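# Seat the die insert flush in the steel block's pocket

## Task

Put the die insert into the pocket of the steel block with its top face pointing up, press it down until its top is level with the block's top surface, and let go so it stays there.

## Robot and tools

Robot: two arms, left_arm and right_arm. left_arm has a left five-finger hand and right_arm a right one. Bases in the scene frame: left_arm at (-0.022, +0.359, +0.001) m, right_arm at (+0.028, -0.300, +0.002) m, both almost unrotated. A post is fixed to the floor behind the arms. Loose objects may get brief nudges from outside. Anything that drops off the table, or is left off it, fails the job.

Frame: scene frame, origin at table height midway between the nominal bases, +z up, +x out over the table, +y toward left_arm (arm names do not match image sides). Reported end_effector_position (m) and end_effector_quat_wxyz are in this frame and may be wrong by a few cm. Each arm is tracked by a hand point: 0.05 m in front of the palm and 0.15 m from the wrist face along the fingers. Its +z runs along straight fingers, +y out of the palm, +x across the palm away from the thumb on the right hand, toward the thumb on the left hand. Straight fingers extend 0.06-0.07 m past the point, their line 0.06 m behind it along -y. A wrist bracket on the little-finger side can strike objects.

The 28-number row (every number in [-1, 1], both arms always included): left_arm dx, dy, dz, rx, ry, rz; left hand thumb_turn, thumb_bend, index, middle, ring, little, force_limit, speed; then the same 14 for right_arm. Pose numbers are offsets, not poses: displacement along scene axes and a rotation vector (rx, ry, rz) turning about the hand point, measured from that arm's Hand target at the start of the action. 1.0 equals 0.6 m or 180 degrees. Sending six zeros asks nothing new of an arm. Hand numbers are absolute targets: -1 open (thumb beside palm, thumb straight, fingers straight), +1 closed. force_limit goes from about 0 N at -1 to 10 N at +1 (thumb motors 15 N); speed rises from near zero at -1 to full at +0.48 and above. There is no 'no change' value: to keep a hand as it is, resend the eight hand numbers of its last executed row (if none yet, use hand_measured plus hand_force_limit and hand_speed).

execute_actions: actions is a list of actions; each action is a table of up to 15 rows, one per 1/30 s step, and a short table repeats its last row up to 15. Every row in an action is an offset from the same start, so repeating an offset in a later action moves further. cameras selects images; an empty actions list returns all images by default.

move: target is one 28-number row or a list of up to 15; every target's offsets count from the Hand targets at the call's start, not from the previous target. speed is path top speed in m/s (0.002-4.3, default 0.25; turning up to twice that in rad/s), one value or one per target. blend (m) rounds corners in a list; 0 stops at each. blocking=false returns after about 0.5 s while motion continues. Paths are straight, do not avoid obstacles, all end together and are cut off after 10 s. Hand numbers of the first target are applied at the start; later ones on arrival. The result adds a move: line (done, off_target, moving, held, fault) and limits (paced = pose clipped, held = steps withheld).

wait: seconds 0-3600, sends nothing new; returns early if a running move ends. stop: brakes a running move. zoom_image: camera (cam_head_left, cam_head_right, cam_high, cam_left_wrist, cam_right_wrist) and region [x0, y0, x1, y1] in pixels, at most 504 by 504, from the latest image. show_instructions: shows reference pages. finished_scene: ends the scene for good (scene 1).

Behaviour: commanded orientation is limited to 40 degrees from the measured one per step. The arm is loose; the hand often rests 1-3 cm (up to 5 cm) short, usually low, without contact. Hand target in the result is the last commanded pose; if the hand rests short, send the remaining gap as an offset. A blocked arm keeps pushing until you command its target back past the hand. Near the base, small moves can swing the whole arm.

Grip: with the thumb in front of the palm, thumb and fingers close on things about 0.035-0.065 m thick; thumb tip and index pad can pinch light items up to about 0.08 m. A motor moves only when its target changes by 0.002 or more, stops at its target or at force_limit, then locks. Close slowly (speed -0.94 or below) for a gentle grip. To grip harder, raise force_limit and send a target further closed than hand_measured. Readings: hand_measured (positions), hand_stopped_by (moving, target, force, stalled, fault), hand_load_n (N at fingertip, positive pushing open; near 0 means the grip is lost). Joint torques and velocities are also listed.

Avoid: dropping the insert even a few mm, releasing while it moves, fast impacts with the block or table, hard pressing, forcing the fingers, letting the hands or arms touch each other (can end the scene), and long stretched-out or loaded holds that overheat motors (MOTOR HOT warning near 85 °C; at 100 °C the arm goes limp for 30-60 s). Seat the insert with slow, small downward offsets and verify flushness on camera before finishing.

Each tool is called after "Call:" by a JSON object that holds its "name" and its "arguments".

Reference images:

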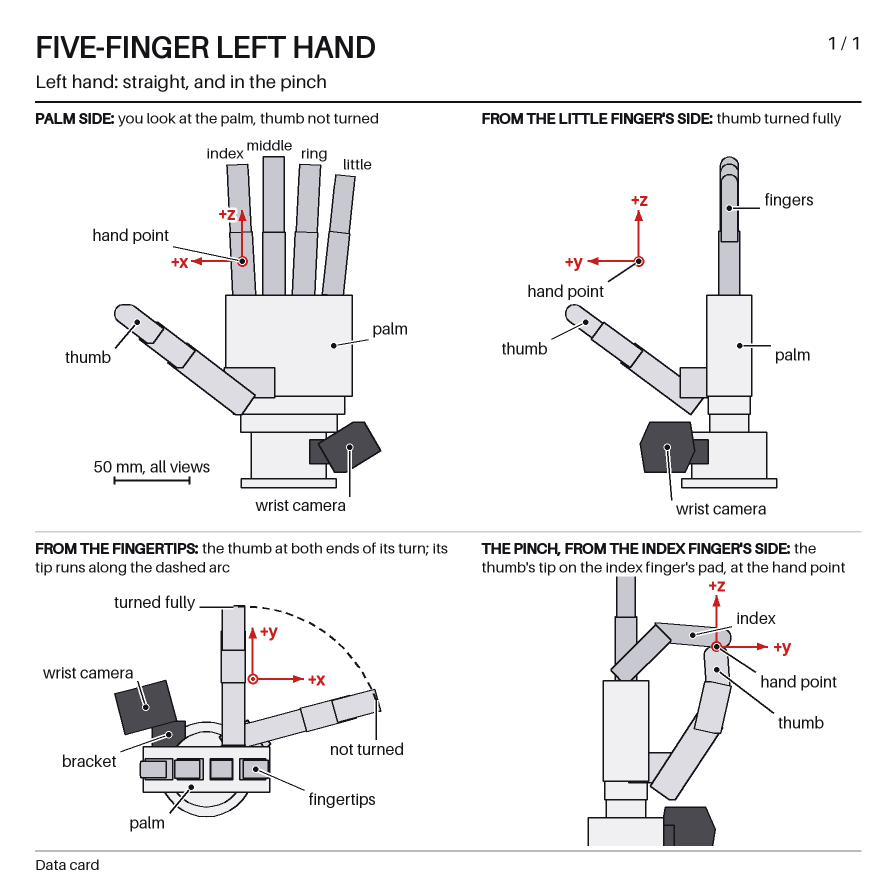

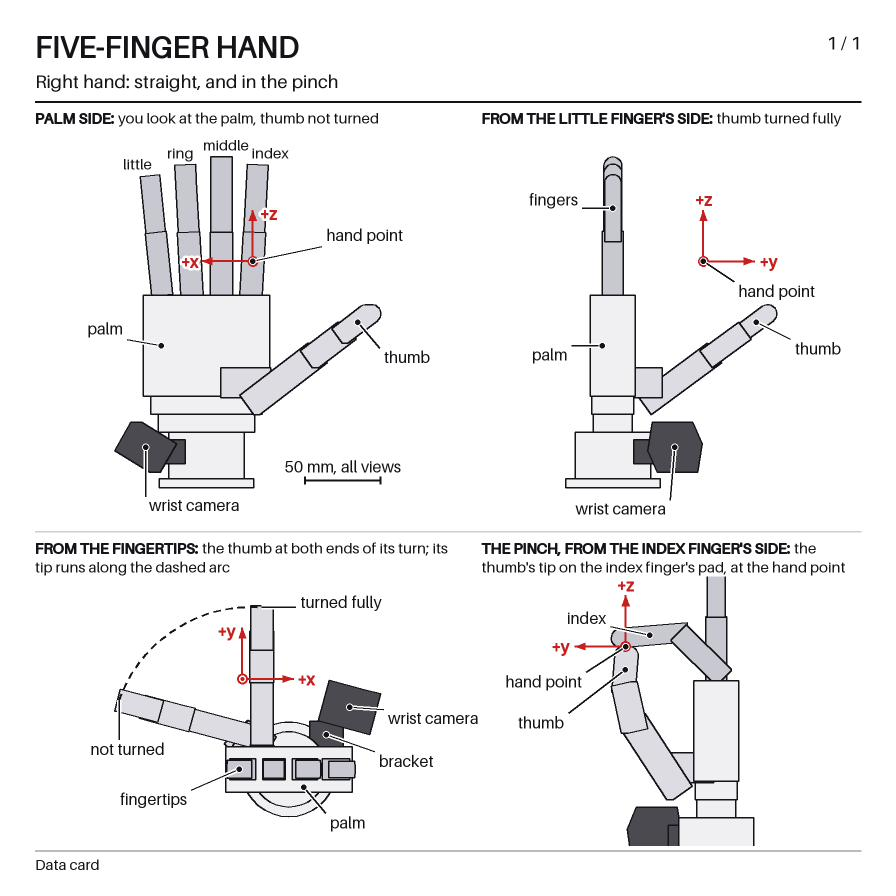

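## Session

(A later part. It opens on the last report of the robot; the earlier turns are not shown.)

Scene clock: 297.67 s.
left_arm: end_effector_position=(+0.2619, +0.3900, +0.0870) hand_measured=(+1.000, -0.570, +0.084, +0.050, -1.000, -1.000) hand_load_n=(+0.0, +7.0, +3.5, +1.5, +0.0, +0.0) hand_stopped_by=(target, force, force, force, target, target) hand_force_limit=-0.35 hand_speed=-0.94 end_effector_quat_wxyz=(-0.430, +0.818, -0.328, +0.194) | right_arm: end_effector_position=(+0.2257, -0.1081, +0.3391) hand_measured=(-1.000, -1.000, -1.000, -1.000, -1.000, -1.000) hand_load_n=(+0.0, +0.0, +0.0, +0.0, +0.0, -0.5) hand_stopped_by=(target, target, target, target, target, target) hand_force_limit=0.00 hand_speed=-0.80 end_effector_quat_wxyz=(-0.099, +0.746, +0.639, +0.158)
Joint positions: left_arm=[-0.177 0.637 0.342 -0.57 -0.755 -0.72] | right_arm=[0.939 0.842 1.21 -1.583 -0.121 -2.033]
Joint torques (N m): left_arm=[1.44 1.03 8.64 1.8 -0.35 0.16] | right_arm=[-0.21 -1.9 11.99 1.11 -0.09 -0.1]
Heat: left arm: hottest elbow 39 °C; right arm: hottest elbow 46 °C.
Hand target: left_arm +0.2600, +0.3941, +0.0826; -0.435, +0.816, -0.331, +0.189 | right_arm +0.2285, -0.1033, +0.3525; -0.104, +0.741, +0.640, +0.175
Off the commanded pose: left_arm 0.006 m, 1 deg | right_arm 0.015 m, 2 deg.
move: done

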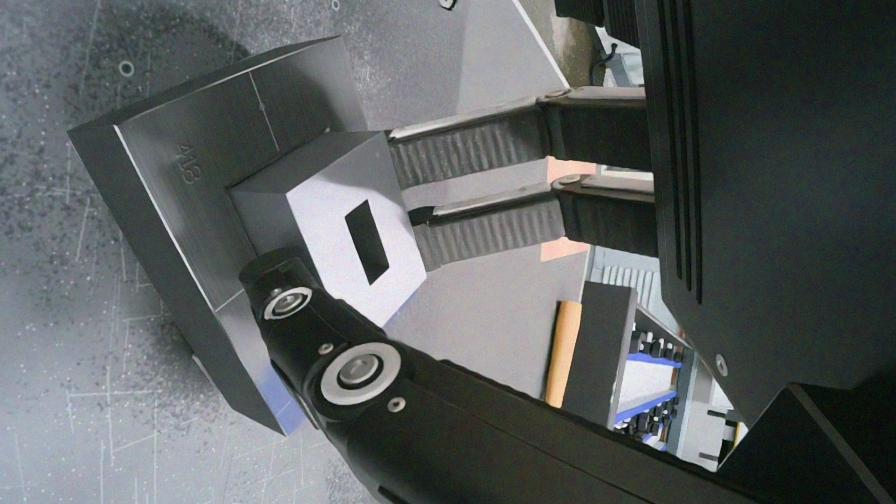

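Call:
{"name": "execute_actions", "arguments": {"actions": []}}

Call:
{"name": "zoom_image", "arguments": {"camera": "cam_left_wrist", "region": [210, 130, 280, 200]}}

Scene clock: 301.80 s.
left_arm: end_effector_position=(+0.2619, +0.3900, +0.0870) hand_measured=(+1.000, -0.570, +0.084, +0.050, -1.000, -1.000) hand_load_n=(+0.0, +7.5, +3.5, +1.5, +0.0, +0.0) hand_stopped_by=(target, force, force, force, target, target) hand_force_limit=-0.35 hand_speed=-0.94 end_effector_quat_wxyz=(-0.430, +0.818, -0.328, +0.194) | right_arm: end_effector_position=(+0.2257, -0.1081, +0.3391) hand_measured=(-1.000, -1.000, -1.000, -1.000, -1.000, -1.000) hand_load_n=(+0.0, +0.0, +0.0, +0.0, +0.0, +0.0) hand_stopped_by=(target, target, target, target, target, target) hand_force_limit=0.00 hand_speed=-0.80 end_effector_quat_wxyz=(-0.099, +0.746, +0.639, +0.158)
Joint positions: left_arm=[-0.177 0.637 0.342 -0.57 -0.755 -0.72] | right_arm=[0.939 0.842 1.21 -1.583 -0.121 -2.033]
Joint velocities: within noise
Joint torques (N m): left_arm=[1.49 0.91 8.65 1.81 -0.35 0.16] | right_arm=[-0.15 -1.9 11.97 1.13 -0.09 -0.1]
Heat: left arm: hottest elbow 39 °C; right arm: hottest elbow 46 °C.
Hand target: left_arm +0.2600, +0.3941, +0.0826; -0.435, +0.816, -0.331, +0.189 | right_arm +0.2285, -0.1033, +0.3525; -0.104, +0.741, +0.640, +0.175
Off the commanded pose: left_arm 0.006 m, 1 deg | right_arm 0.015 m, 2 deg.

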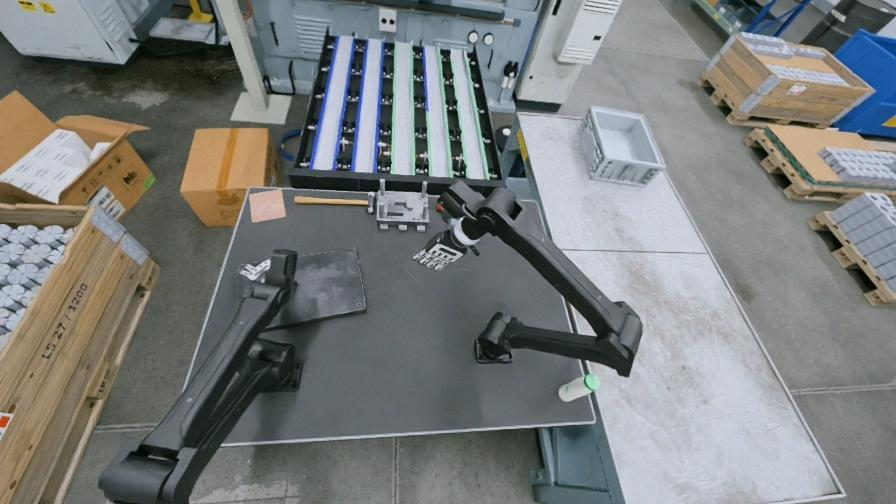

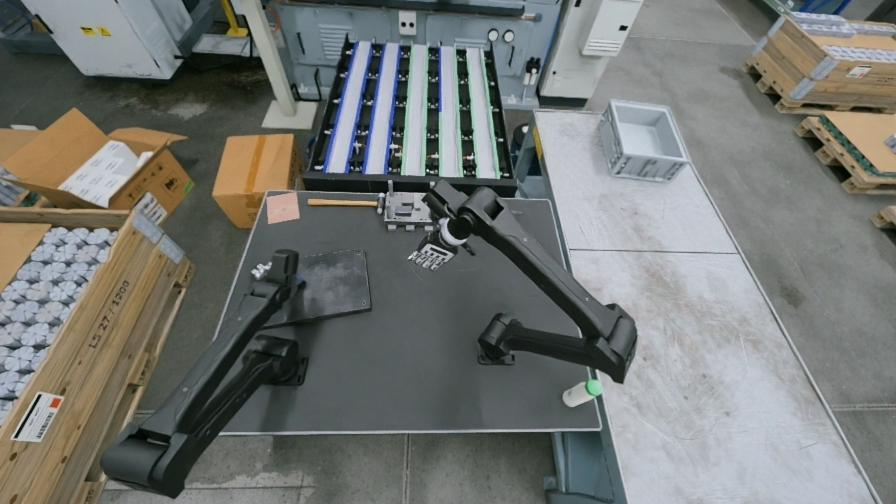

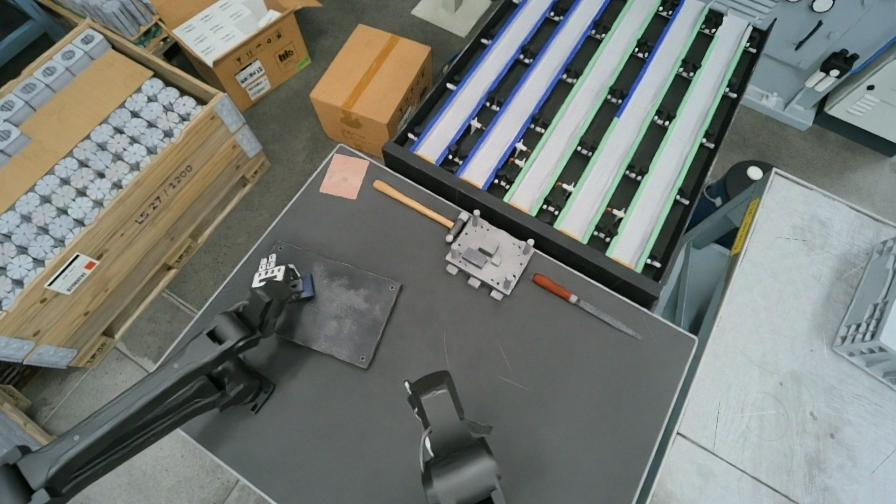

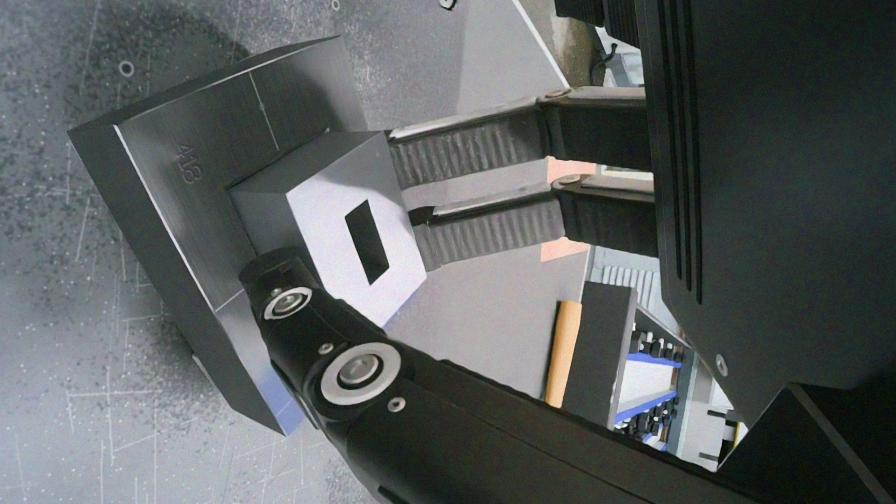

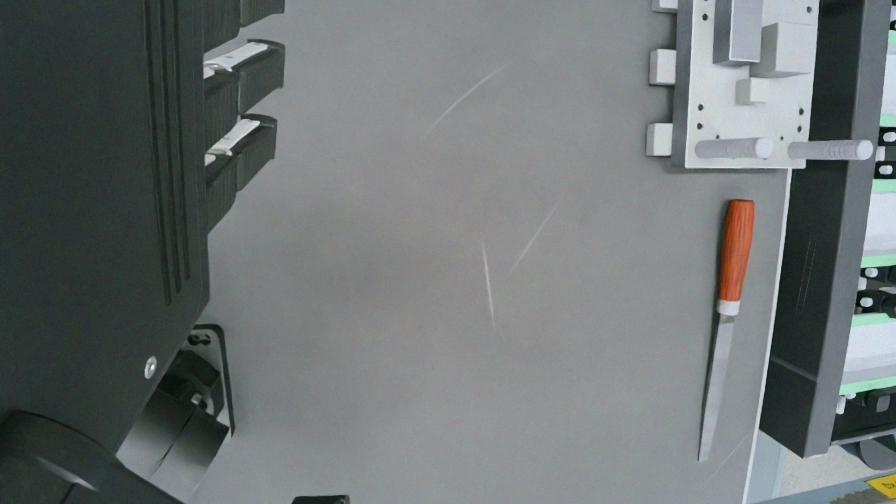

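Scaled by 7.200 from the camera's image (finer frame: 1280x720).

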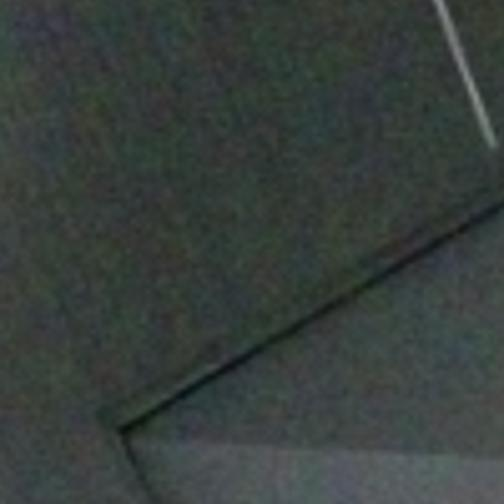

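Call:
{"name": "zoom_image", "arguments": {"camera": "cam_left_wrist", "region": [290, 110, 400, 200]}}

Call:
{"name": "zoom_image", "arguments": {"camera": "cam_left_wrist", "region": [200, 220, 320, 320]}}

Scaled by 4.582 from the camera's image (finer frame: 1280x720).

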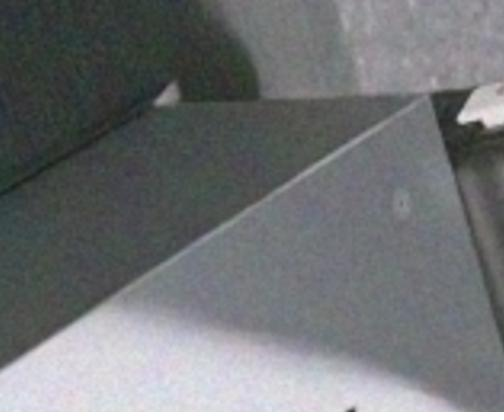

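Scaled by 4.200 from the camera's image (finer frame: 1280x720).

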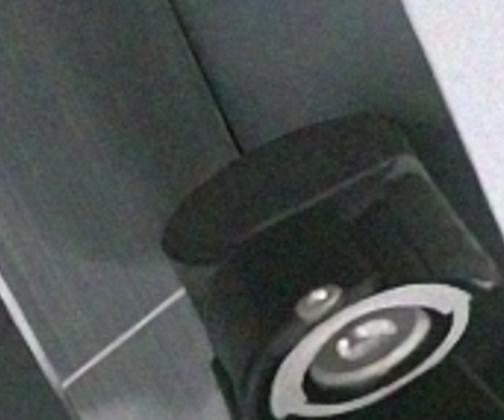

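Call:
{"name": "move", "arguments": {"target": [0.004,-0.002,0,0.006,0.012,0,1,-0.35,0.3,0.3,-1,-1,-0.35,-0.94,0,0,0,0,0,0,-1,-1,-1,-1,-1,-1,0,-0.8], "speed": 0.04, "cameras": ["cam_left_wrist"]}}

Call:
{"name": "zoom_image", "arguments": {"camera": "cam_left_wrist", "region": [190, 110, 340, 270]}}

Scene clock: 304.93 s.
left_arm: end_effector_position=(+0.2612, +0.3923, +0.0824) hand_measured=(+1.000, -0.570, +0.084, +0.050, -1.000, -1.000) hand_load_n=(+1.0, +7.0, +3.0, +1.5, +0.0, +0.0) hand_stopped_by=(target, force, force, force, target, target) hand_force_limit=-0.35 hand_speed=-0.94 end_effector_quat_wxyz=(-0.433, +0.819, -0.331, +0.181) | right_arm: end_effector_position=(+0.2257, -0.1081, +0.3391) hand_measured=(-1.000, -1.000, -1.000, -1.000, -1.000, -1.000) hand_load_n=(+0.0, +0.0, +0.0, +0.0, -0.5, +0.0) hand_stopped_by=(target, target, target, target, target, target) hand_force_limit=0.00 hand_speed=-0.80 end_effector_quat_wxyz=(-0.099, +0.746, +0.639, +0.158)
Joint positions: left_arm=[-0.178 0.662 0.344 -0.57 -0.768 -0.72] | right_arm=[0.939 0.842 1.21 -1.583 -0.121 -2.033]
Joint torques (N m): left_arm=[0.26 2.67 10.67 0.8 -0.55 0.12] | right_arm=[-0.21 -1.9 11.99 1.13 -0.09 -0.1]
Heat: left arm: hottest elbow 39 °C; right arm: hottest elbow 46 °C.
Hand target: left_arm +0.2624, +0.3929, +0.0826; -0.436, +0.815, -0.341, +0.171 | right_arm +0.2285, -0.1033, +0.3525; -0.104, +0.741, +0.640, +0.175
Off the commanded pose: left_arm 0.001 m, 2 deg | right_arm 0.015 m, 2 deg.
move: done

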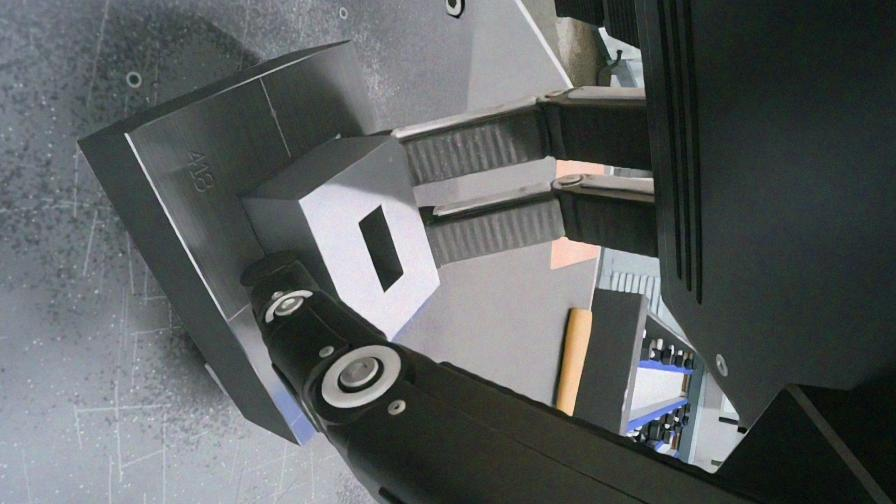

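Scaled by 3.150 from the camera's image (finer frame: 1280x720).

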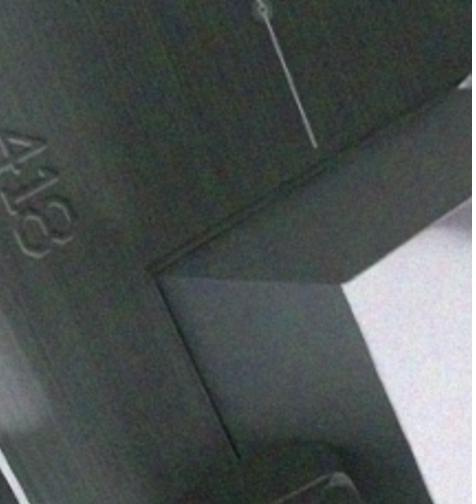

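Call:
{"name": "move", "arguments": {"target": [0,0,0,0,0,0,1,-0.7,-0.1,-0.1,-1,-1,-0.35,-0.94,0,0,0,0,0,0,-1,-1,-1,-1,-1,-1,0,-0.8], "speed": 0.04, "cameras": ["cam_left_wrist"]}}

Scene clock: 307.50 s.
left_arm: end_effector_position=(+0.2616, +0.3931, +0.0833) hand_measured=(+1.000, -0.700, -0.100, -0.100, -1.000, -1.000) hand_load_n=(+0.0, +0.0, +0.0, -3.0, -0.5, +0.0) hand_stopped_by=(target, target, target, target, target, target) hand_force_limit=-0.35 hand_speed=-0.94 end_effector_quat_wxyz=(-0.435, +0.818, -0.330, +0.180) | right_arm: end_effector_position=(+0.2257, -0.1081, +0.3391) hand_measured=(-1.000, -1.000, -1.000, -1.000, -1.000, -1.000) hand_load_n=(+0.0, +0.0, +0.0, +0.0, +0.0, +0.0) hand_stopped_by=(target, target, target, target, target, target) hand_force_limit=0.00 hand_speed=-0.80 end_effector_quat_wxyz=(-0.099, +0.746, +0.639, +0.158)
Joint positions: left_arm=[-0.178 0.664 0.345 -0.57 -0.772 -0.72] | right_arm=[0.939 0.842 1.21 -1.583 -0.121 -2.033]
Joint torques (N m): left_arm=[0.44 2.37 10.51 0.8 -0.36 0.12] | right_arm=[-0.21 -1.9 11.97 1.14 -0.09 -0.1]
Heat: left arm: hottest elbow 39 °C; right arm: hottest elbow 46 °C.
Hand target: left_arm +0.2624, +0.3930, +0.0826; -0.436, +0.815, -0.341, +0.171 | right_arm +0.2285, -0.1033, +0.3525; -0.104, +0.741, +0.640, +0.175
Off the commanded pose: left_arm 0.001 m, 2 deg | right_arm 0.015 m, 2 deg.
move: done

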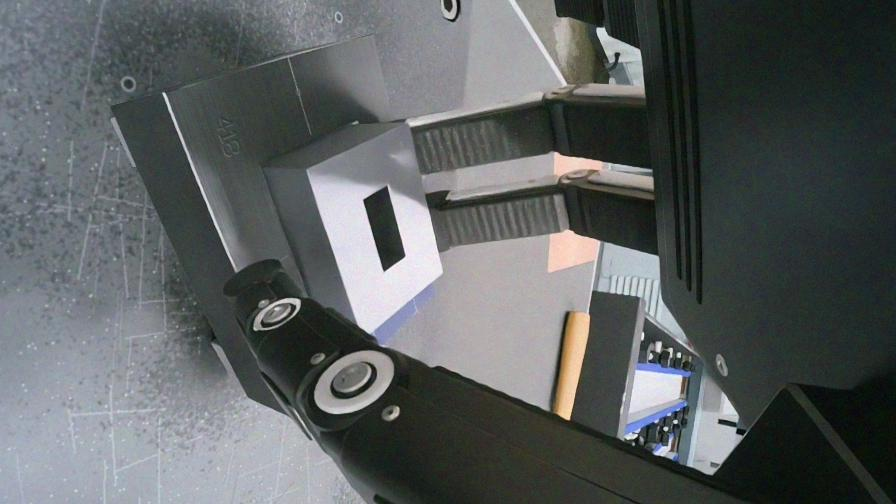

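Call:
{"name": "move", "arguments": {"target": [0,0,0,0,0,0,1,-1,-0.5,-0.5,-1,-1,-0.35,-0.7,0,0,0,0,0,0,-1,-1,-1,-1,-1,-1,0,-0.8], "speed": 0.04, "cameras": ["cam_left_wrist"]}}

Call:
{"name": "zoom_image", "arguments": {"camera": "cam_left_wrist", "region": [240, 90, 460, 350]}}

Scene clock: 309.27 s.
left_arm: end_effector_position=(+0.2611, +0.3932, +0.0799) hand_measured=(+1.000, -1.000, -0.500, -0.500, -1.000, -1.000) hand_load_n=(+0.0, +0.0, +0.0, +0.0, +0.0, +0.0) hand_stopped_by=(target, target, target, target, target, target) hand_force_limit=-0.35 hand_speed=-0.70 end_effector_quat_wxyz=(-0.434, +0.819, -0.333, +0.174) | right_arm: end_effector_position=(+0.2257, -0.1081, +0.3391) hand_measured=(-1.000, -1.000, -1.000, -1.000, -1.000, -1.000) hand_load_n=(+0.0, -0.5, +0.0, +0.0, +0.0, +0.0) hand_stopped_by=(target, target, target, target, target, target) hand_force_limit=0.00 hand_speed=-0.80 end_effector_quat_wxyz=(-0.099, +0.746, +0.639, +0.158)
Joint positions: left_arm=[-0.178 0.679 0.346 -0.57 -0.772 -0.72] | right_arm=[0.939 0.842 1.21 -1.583 -0.121 -2.033]
Joint torques (N m): left_arm=[0.32 1.14 10.4 0.8 -0.38 0.12] | right_arm=[-0.26 -1.9 11.97 1.13 -0.09 -0.1]
Heat: left arm: hottest elbow 39 °C; right arm: hottest elbow 46 °C.
Hand target: left_arm +0.2625, +0.3929, +0.0827; -0.436, +0.815, -0.341, +0.171 | right_arm +0.2285, -0.1033, +0.3525; -0.104, +0.741, +0.640, +0.175
Off the commanded pose: left_arm 0.003 m, 1 deg | right_arm 0.015 m, 2 deg.
move: done

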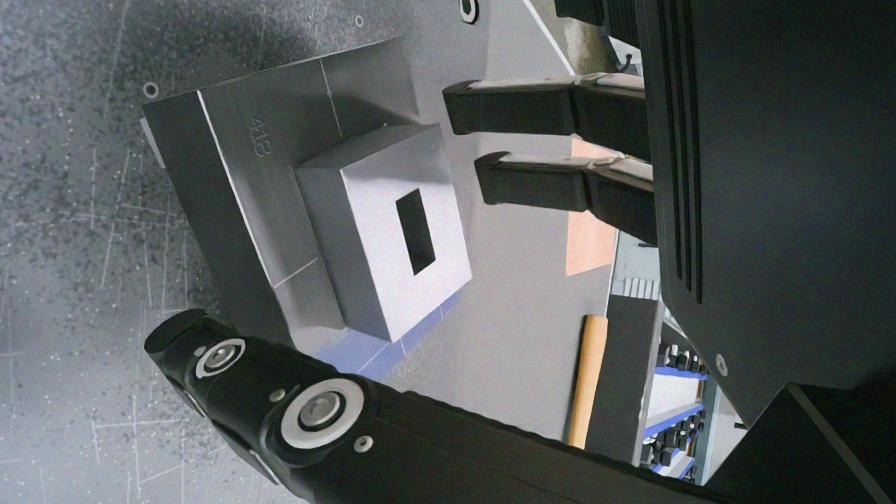

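Scaled by 1.938 from the camera's image (finer frame: 1280x720).

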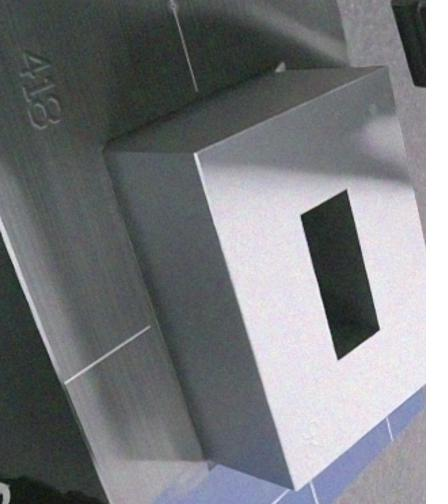

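Call:
{"name": "move", "arguments": {"target": [[0,0,0,0,0,0,1,-1,-1,-1,-1,-1,-0.35,-0.6,0,0,0,0,0,0,-1,-1,-1,-1,-1,-1,0,-0.8],[0.01,0,0.06,0,0,0,1,-1,-1,-1,-1,-1,-0.35,-0.6,0,0,0,0,0,0,-1,-1,-1,-1,-1,-1,0,-0.8]], "speed": 0.06, "cameras": ["cam_left_wrist"]}}

Scene clock: 312.37 s.
left_arm: end_effector_position=(+0.2585, +0.3933, +0.0975) hand_measured=(+1.000, -1.000, -1.000, -1.000, -1.000, -1.000) hand_load_n=(+0.0, +0.0, +0.0, +0.0, +0.0, +0.0) hand_stopped_by=(target, target, target, target, target, target) hand_force_limit=-0.35 hand_speed=-0.60 end_effector_quat_wxyz=(-0.431, +0.819, -0.345, +0.158) | right_arm: end_effector_position=(+0.2257, -0.1081, +0.3391) hand_measured=(-1.000, -1.000, -1.000, -1.000, -1.000, -1.000) hand_load_n=(+0.0, +0.0, +0.0, +0.0, +0.0, +0.0) hand_stopped_by=(target, target, target, target, target, target) hand_force_limit=0.00 hand_speed=-0.80 end_effector_quat_wxyz=(-0.099, +0.746, +0.639, +0.158)
Joint positions: left_arm=[-0.178 0.671 0.405 -0.672 -0.769 -0.711] | right_arm=[0.939 0.842 1.21 -1.583 -0.121 -2.033]
Joint torques (N m): left_arm=[0.97 0.09 13.08 0.57 -0.37 0.13] | right_arm=[-0.21 -1.9 11.99 1.13 -0.09 -0.1]
Heat: left arm: hottest elbow 39 °C; right arm: hottest elbow 46 °C.
Hand target: left_arm +0.2684, +0.3930, +0.1186; -0.436, +0.815, -0.341, +0.171 | right_arm +0.2285, -0.1033, +0.3525; -0.104, +0.741, +0.640, +0.175
Off the commanded pose: left_arm 0.023 m, 2 deg | right_arm 0.015 m, 2 deg.
move: off_target (left_arm)

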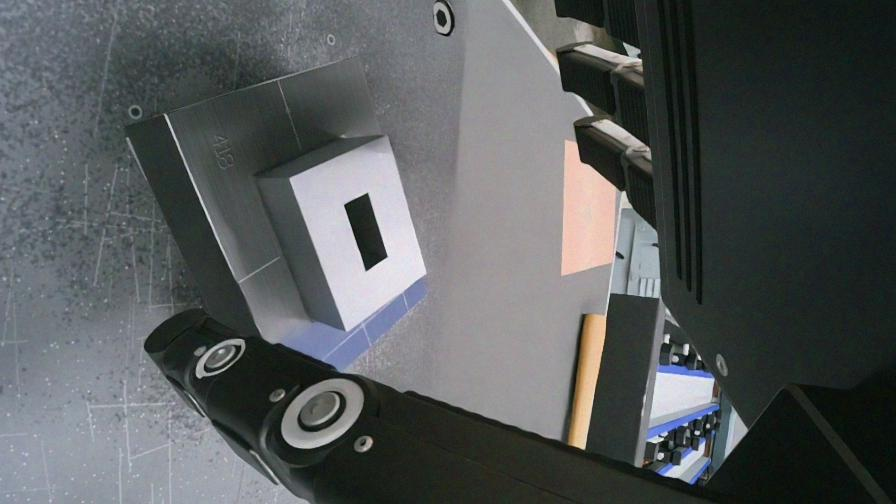

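Call:
{"name": "zoom_image", "arguments": {"camera": "cam_left_wrist", "region": [240, 120, 440, 340]}}

Call:
{"name": "zoom_image", "arguments": {"camera": "cam_left_wrist", "region": [245, 150, 325, 230]}}

Scaled by 2.291 from the camera's image (finer frame: 1280x720).

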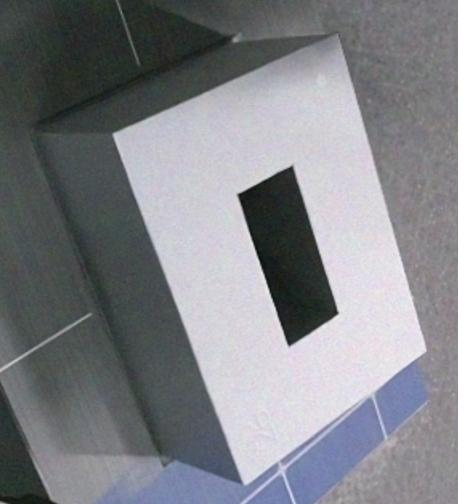

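Scaled by 6.300 from the camera's image (finer frame: 1280x720).

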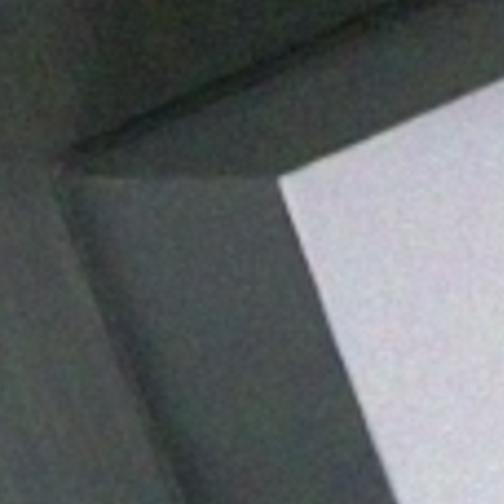

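Call:
{"name": "zoom_image", "arguments": {"camera": "cam_left_wrist", "region": [330, 280, 400, 340]}}

Call:
{"name": "zoom_image", "arguments": {"camera": "cam_left_wrist", "region": [350, 120, 420, 180]}}

Scaled by 7.200 from the camera's image (finer frame: 1280x720).

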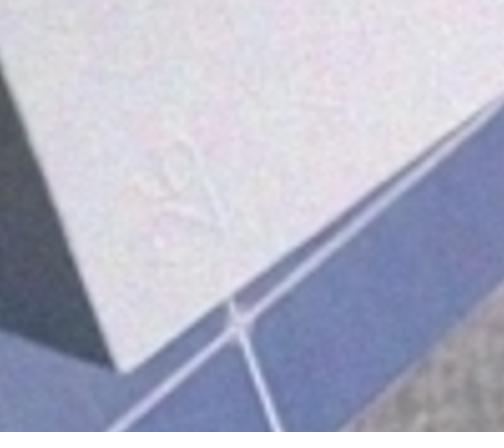

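Scaled by 7.200 from the camera's image (finer frame: 1280x720).

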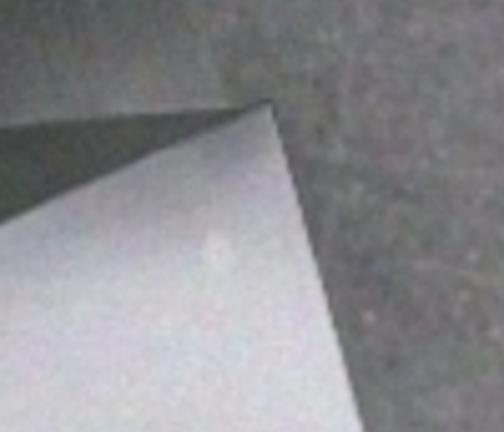

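Call:
{"name": "move", "arguments": {"target": [0,0,0.05,0,0,0,1,-1,-1,-1,-1,-1,-0.35,-0.6,0,0,0,0,0,0,-1,-1,-1,-1,-1,-1,0,-0.8], "speed": 0.1, "cameras": ["cam_left_wrist"]}}

Scene clock: 319.13 s.
left_arm: end_effector_position=(+0.2604, +0.3927, +0.1283) hand_measured=(+1.000, -1.000, -1.000, -1.000, -1.000, -1.000) hand_load_n=(+0.0, +0.0, +0.0, +0.0, +0.0, +0.0) hand_stopped_by=(target, target, target, target, target, target) hand_force_limit=-0.35 hand_speed=-0.60 end_effector_quat_wxyz=(-0.431, +0.819, -0.345, +0.159) | right_arm: end_effector_position=(+0.2257, -0.1081, +0.3391) hand_measured=(-1.000, -1.000, -1.000, -1.000, -1.000, -1.000) hand_load_n=(+0.0, -0.5, +0.0, +0.0, +0.0, +0.0) hand_stopped_by=(target, target, target, target, target, target) hand_force_limit=0.00 hand_speed=-0.80 end_effector_quat_wxyz=(-0.099, +0.746, +0.639, +0.158)
Joint positions: left_arm=[-0.178 0.647 0.48 -0.767 -0.768 -0.709] | right_arm=[0.939 0.842 1.21 -1.583 -0.121 -2.033]
Joint torques (N m): left_arm=[0.91 0.26 13.11 0.58 -0.41 0.1] | right_arm=[-0.21 -1.96 11.96 1.11 -0.09 -0.1]
Heat: left arm: hottest elbow 41 °C; right arm: hottest elbow 46 °C.
Hand target: left_arm +0.2684, +0.3929, +0.1485; -0.436, +0.815, -0.341, +0.171 | right_arm +0.2285, -0.1033, +0.3525; -0.104, +0.741, +0.640, +0.175
Off the commanded pose: left_arm 0.022 m, 2 deg | right_arm 0.015 m, 2 deg.
move: off_target (left_arm)

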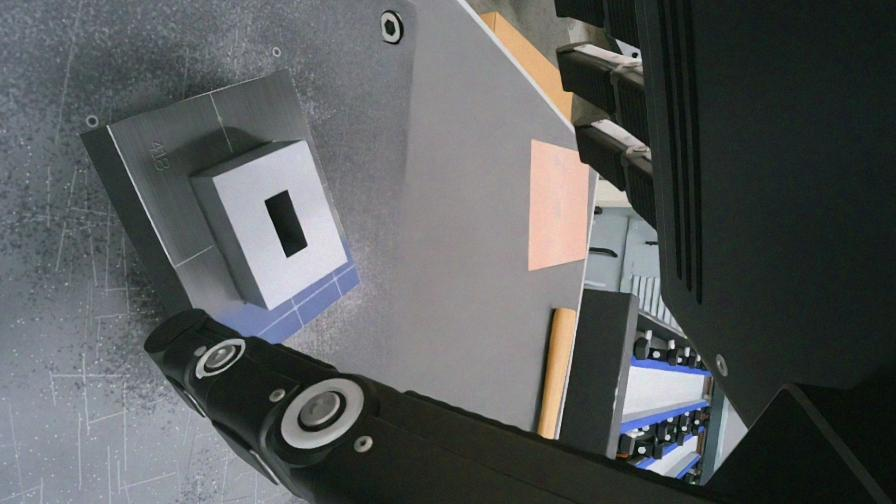

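Call:
{"name": "move", "arguments": {"target": [0.057,0.064,0,0,0,0,1,-1,-1,-1,-1,-1,-0.35,-0.6,0,0,0,0,0,0,-1,-1,-1,-1,-1,-1,0,-0.8], "speed": 0.1, "cameras": ["cam_left_wrist"]}}

Scene clock: 321.20 s.
left_arm: end_effector_position=(+0.2841, +0.4287, +0.1233) hand_measured=(+1.000, -1.000, -1.000, -1.000, -1.000, -1.000) hand_load_n=(+0.0, +0.0, +0.0, +0.0, +0.0, +0.0) hand_stopped_by=(target, target, target, target, target, target) hand_force_limit=-0.35 hand_speed=-0.60 end_effector_quat_wxyz=(-0.423, +0.823, -0.348, +0.150) | right_arm: end_effector_position=(+0.2257, -0.1081, +0.3391) hand_measured=(-1.000, -1.000, -1.000, -1.000, -1.000, -1.000) hand_load_n=(+0.0, +0.0, +0.0, +0.0, +0.0, +0.0) hand_stopped_by=(target, target, target, target, target, target) hand_force_limit=0.00 hand_speed=-0.80 end_effector_quat_wxyz=(-0.099, +0.746, +0.639, +0.158)
Joint positions: left_arm=[0.027 0.729 0.489 -0.592 -0.631 -0.515] | right_arm=[0.939 0.842 1.21 -1.583 -0.121 -2.033]
Joint torques (N m): left_arm=[0.97 0.09 13.74 2.06 -0.28 0.14] | right_arm=[-0.15 -1.85 11.97 1.13 -0.09 -0.1]
Heat: left arm: hottest elbow 41 °C; right arm: hottest elbow 46 °C.
Hand target: left_arm +0.3026, +0.4313, +0.1486; -0.436, +0.815, -0.341, +0.171 | right_arm +0.2285, -0.1033, +0.3525; -0.104, +0.741, +0.640, +0.175
Off the commanded pose: left_arm 0.031 m, 3 deg | right_arm 0.015 m, 2 deg.
move: off_target (left_arm)

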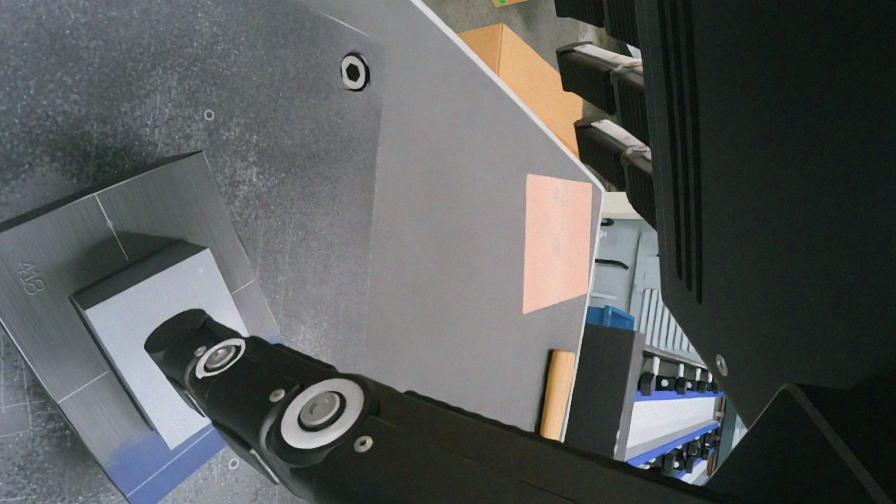

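Call:
{"name": "move", "arguments": {"target": [0.015,0.005,-0.02,0,0,0,1,-1,-1,-1,-1,-1,-0.35,-0.6,0,0,0,0,0,0,-1,-1,-1,-1,-1,-1,0,-0.8], "speed": 0.06, "cameras": ["cam_left_wrist"]}}

Call:
{"name": "zoom_image", "arguments": {"camera": "cam_left_wrist", "region": [0, 140, 320, 460]}}

Scene clock: 322.80 s.
left_arm: end_effector_position=(+0.2978, +0.4307, +0.1191) hand_measured=(+1.000, -1.000, -1.000, -1.000, -1.000, -1.000) hand_load_n=(+0.0, +0.0, +0.0, +0.0, +0.0, +0.0) hand_stopped_by=(target, target, target, target, target, target) hand_force_limit=-0.35 hand_speed=-0.60 end_effector_quat_wxyz=(-0.425, +0.821, -0.347, +0.157) | right_arm: end_effector_position=(+0.2257, -0.1081, +0.3391) hand_measured=(-1.000, -1.000, -1.000, -1.000, -1.000, -1.000) hand_load_n=(+0.0, +0.0, +0.0, +0.0, +0.0, +0.0) hand_stopped_by=(target, target, target, target, target, target) hand_force_limit=0.00 hand_speed=-0.80 end_effector_quat_wxyz=(-0.099, +0.746, +0.639, +0.158)
Joint positions: left_arm=[0.038 0.777 0.489 -0.523 -0.62 -0.502] | right_arm=[0.939 0.842 1.21 -1.583 -0.121 -2.033]
Joint torques (N m): left_arm=[1.2 -0.44 12.4 2.11 -0.27 0.13] | right_arm=[-0.15 -1.9 11.97 1.13 -0.09 -0.1]
Heat: left arm: hottest elbow 41 °C; right arm: hottest elbow 46 °C.
Hand target: left_arm +0.3116, +0.4343, +0.1365; -0.436, +0.815, -0.341, +0.171 | right_arm +0.2285, -0.1033, +0.3525; -0.104, +0.741, +0.640, +0.175
Off the commanded pose: left_arm 0.023 m, 2 deg | right_arm 0.015 m, 2 deg.
move: off_target (left_arm)

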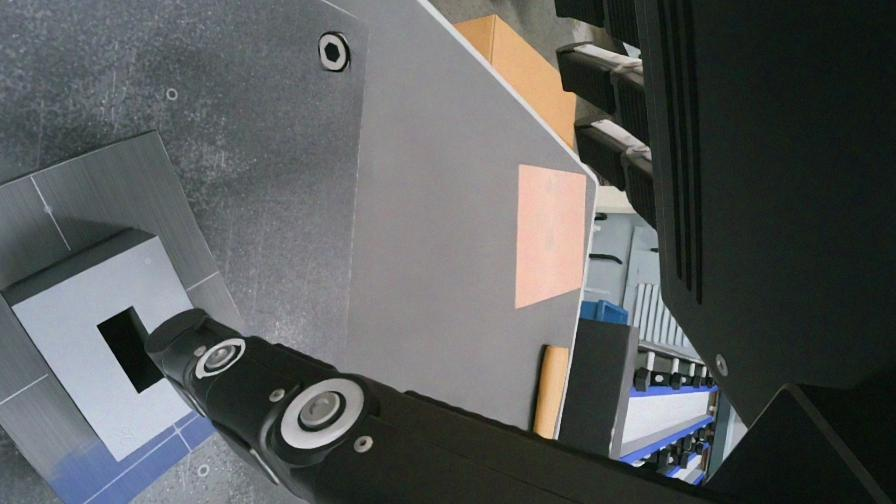

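Scaled by 1.575 from the camera's image (finer frame: 1280x720).

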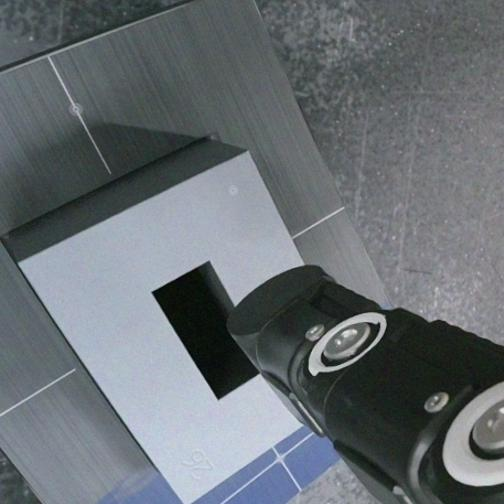

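Call:
{"name": "move", "arguments": {"target": [0,-0.004,-0.02,0,0,0,1,-1,-1,-1,-1,-1,-0.35,-0.6,0,0,0,0,0,0,-1,-1,-1,-1,-1,-1,0,-0.8], "speed": 0.05, "cameras": ["cam_left_wrist"]}}

Call:
{"name": "zoom_image", "arguments": {"camera": "cam_left_wrist", "region": [0, 140, 320, 460]}}

Scene clock: 325.50 s.
left_arm: end_effector_position=(+0.3055, +0.4311, +0.1208) hand_measured=(+1.000, -1.000, -1.000, -1.000, -1.000, -1.000) hand_load_n=(+0.0, +0.0, +0.0, +0.0, +0.0, +0.0) hand_stopped_by=(target, target, target, target, target, target) hand_force_limit=-0.35 hand_speed=-0.60 end_effector_quat_wxyz=(-0.430, +0.819, -0.341, +0.166) | right_arm: end_effector_position=(+0.2257, -0.1081, +0.3391) hand_measured=(-1.000, -1.000, -1.000, -1.000, -1.000, -1.000) hand_load_n=(+0.0, +0.0, +0.0, +0.0, +0.0, +0.0) hand_stopped_by=(target, target, target, target, target, target) hand_force_limit=0.00 hand_speed=-0.80 end_effector_quat_wxyz=(-0.099, +0.746, +0.639, +0.158)
Joint positions: left_arm=[0.038 0.79 0.489 -0.486 -0.622 -0.502] | right_arm=[0.939 0.842 1.21 -1.583 -0.121 -2.033]
Joint torques (N m): left_arm=[0.26 -0.38 10.24 2.14 -0.46 0.05] | right_arm=[-0.21 -1.9 11.99 1.13 -0.09 -0.1]
Heat: left arm: hottest elbow 42 °C; right arm: hottest elbow 46 °C.
Hand target: left_arm +0.3116, +0.4319, +0.1246; -0.436, +0.815, -0.341, +0.171 | right_arm +0.2285, -0.1033, +0.3525; -0.104, +0.741, +0.640, +0.175
Off the commanded pose: left_arm 0.007 m, 1 deg | right_arm 0.015 m, 2 deg.
move: done

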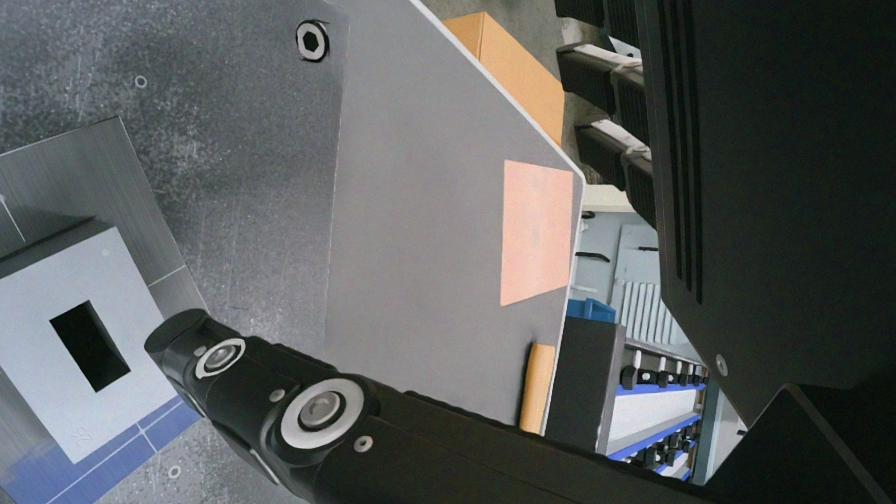

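Scaled by 1.575 from the camera's image (finer frame: 1280x720).

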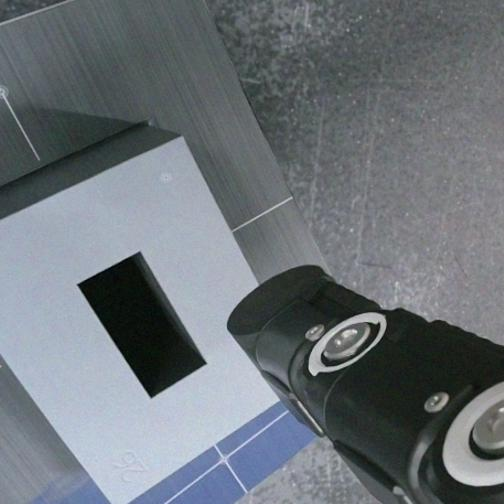

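Call:
{"name": "move", "arguments": {"target": [-0.013,-0.002,-0.02,0,0,0,1,-1,-1,-1,-1,-1,-0.35,-0.6,0,0,0,0,0,0,-1,-1,-1,-1,-1,-1,0,-0.8], "speed": 0.05, "cameras": ["cam_left_wrist"]}}

Call:
{"name": "zoom_image", "arguments": {"camera": "cam_left_wrist", "region": [0, 140, 320, 460]}}

Scene clock: 327.17 s.
left_arm: end_effector_position=(+0.2984, +0.4316, +0.1062) hand_measured=(+1.000, -1.000, -1.000, -1.000, -1.000, -1.000) hand_load_n=(+0.0, +0.0, +0.0, -0.5, +0.0, +0.0) hand_stopped_by=(target, target, target, target, target, target) hand_force_limit=-0.35 hand_speed=-0.60 end_effector_quat_wxyz=(-0.428, +0.820, -0.344, +0.160) | right_arm: end_effector_position=(+0.2257, -0.1081, +0.3391) hand_measured=(-1.000, -1.000, -1.000, -1.000, -1.000, -1.000) hand_load_n=(+0.0, +0.0, +0.5, +0.0, +0.0, +0.0) hand_stopped_by=(target, target, target, target, target, target) hand_force_limit=0.00 hand_speed=-0.80 end_effector_quat_wxyz=(-0.099, +0.746, +0.639, +0.158)
Joint positions: left_arm=[0.038 0.79 0.455 -0.465 -0.625 -0.502] | right_arm=[0.939 0.842 1.21 -1.583 -0.121 -2.033]
Joint torques (N m): left_arm=[-0.21 -1.44 9.78 2.14 -0.47 0] | right_arm=[-0.21 -1.9 11.99 1.13 -0.09 -0.1]
Heat: left arm: hottest elbow 42 °C; right arm: hottest elbow 46 °C.
Hand target: left_arm +0.3038, +0.4307, +0.1126; -0.436, +0.815, -0.341, +0.171 | right_arm +0.2285, -0.1033, +0.3525; -0.104, +0.741, +0.640, +0.175
Off the commanded pose: left_arm 0.008 m, 2 deg | right_arm 0.015 m, 2 deg.
move: done

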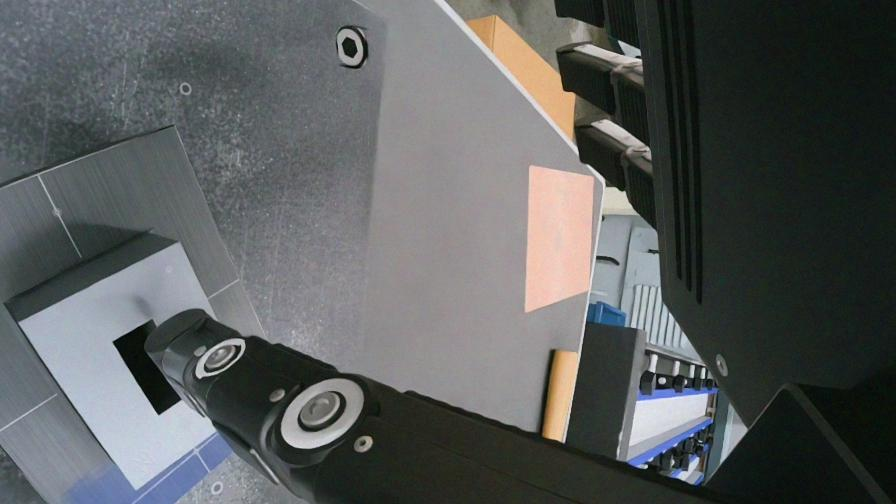

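Scaled by 1.575 from the camera's image (finer frame: 1280x720).

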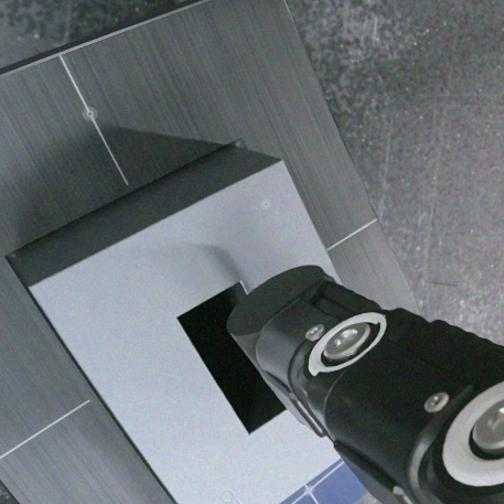

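Call:
{"name": "move", "arguments": {"target": [-0.004,-0.012,-0.006,0,0,0,1,-1,-1,-1,-1,-1,-0.35,-0.6,0,0,0,0,0,0,-1,-1,-1,-1,-1,-1,0,-0.8], "speed": 0.05, "cameras": ["cam_left_wrist"]}}

Call:
{"name": "zoom_image", "arguments": {"camera": "cam_left_wrist", "region": [0, 140, 320, 460]}}

Scene clock: 328.90 s.
left_arm: end_effector_position=(+0.2981, +0.4246, +0.1050) hand_measured=(+1.000, -1.000, -1.000, -1.000, -1.000, -1.000) hand_load_n=(+0.0, +0.0, +0.0, +0.0, +0.0, +0.0) hand_stopped_by=(target, target, target, target, target, target) hand_force_limit=-0.35 hand_speed=-0.60 end_effector_quat_wxyz=(-0.433, +0.814, -0.353, +0.159) | right_arm: end_effector_position=(+0.2257, -0.1081, +0.3391) hand_measured=(-1.000, -1.000, -1.000, -1.000, -1.000, -1.000) hand_load_n=(+0.0, +0.0, +0.0, +0.0, +0.0, +0.0) hand_stopped_by=(target, target, target, target, target, target) hand_force_limit=0.00 hand_speed=-0.80 end_effector_quat_wxyz=(-0.099, +0.746, +0.639, +0.158)
Joint positions: left_arm=[0.003 0.79 0.45 -0.465 -0.648 -0.504] | right_arm=[0.939 0.842 1.21 -1.583 -0.121 -2.033]
Joint torques (N m): left_arm=[0.15 -1.44 9.47 1.63 -0.46 -0.2] | right_arm=[-0.21 -1.9 11.97 1.13 -0.09 -0.1]
Heat: left arm: hottest elbow 42 °C; right arm: hottest elbow 46 °C.
Hand target: left_arm +0.3014, +0.4236, +0.1091; -0.436, +0.815, -0.341, +0.171 | right_arm +0.2285, -0.1033, +0.3525; -0.104, +0.741, +0.640, +0.175
Off the commanded pose: left_arm 0.005 m, 2 deg | right_arm 0.015 m, 2 deg.
move: done

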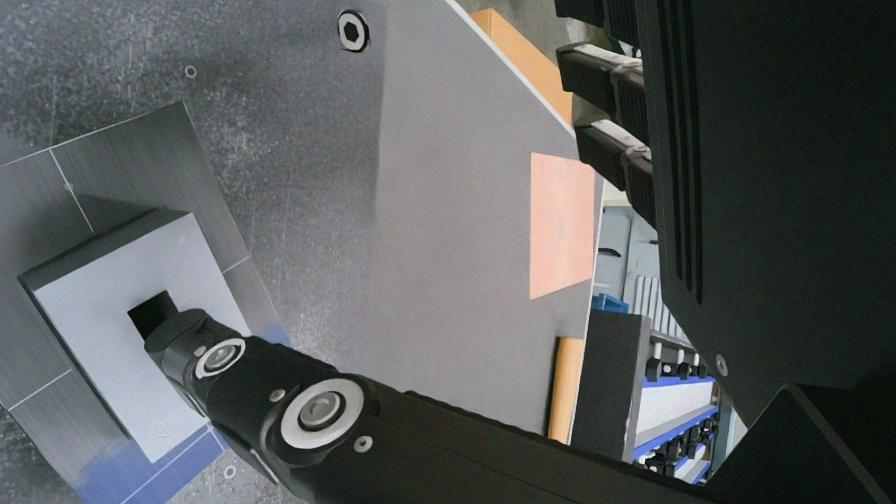

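Scaled by 1.575 from the camera's image (finer frame: 1280x720).

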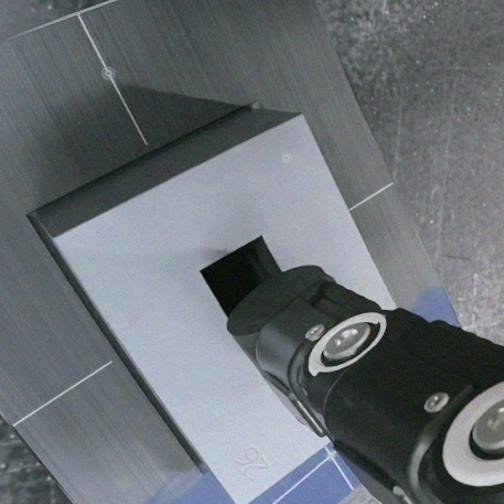

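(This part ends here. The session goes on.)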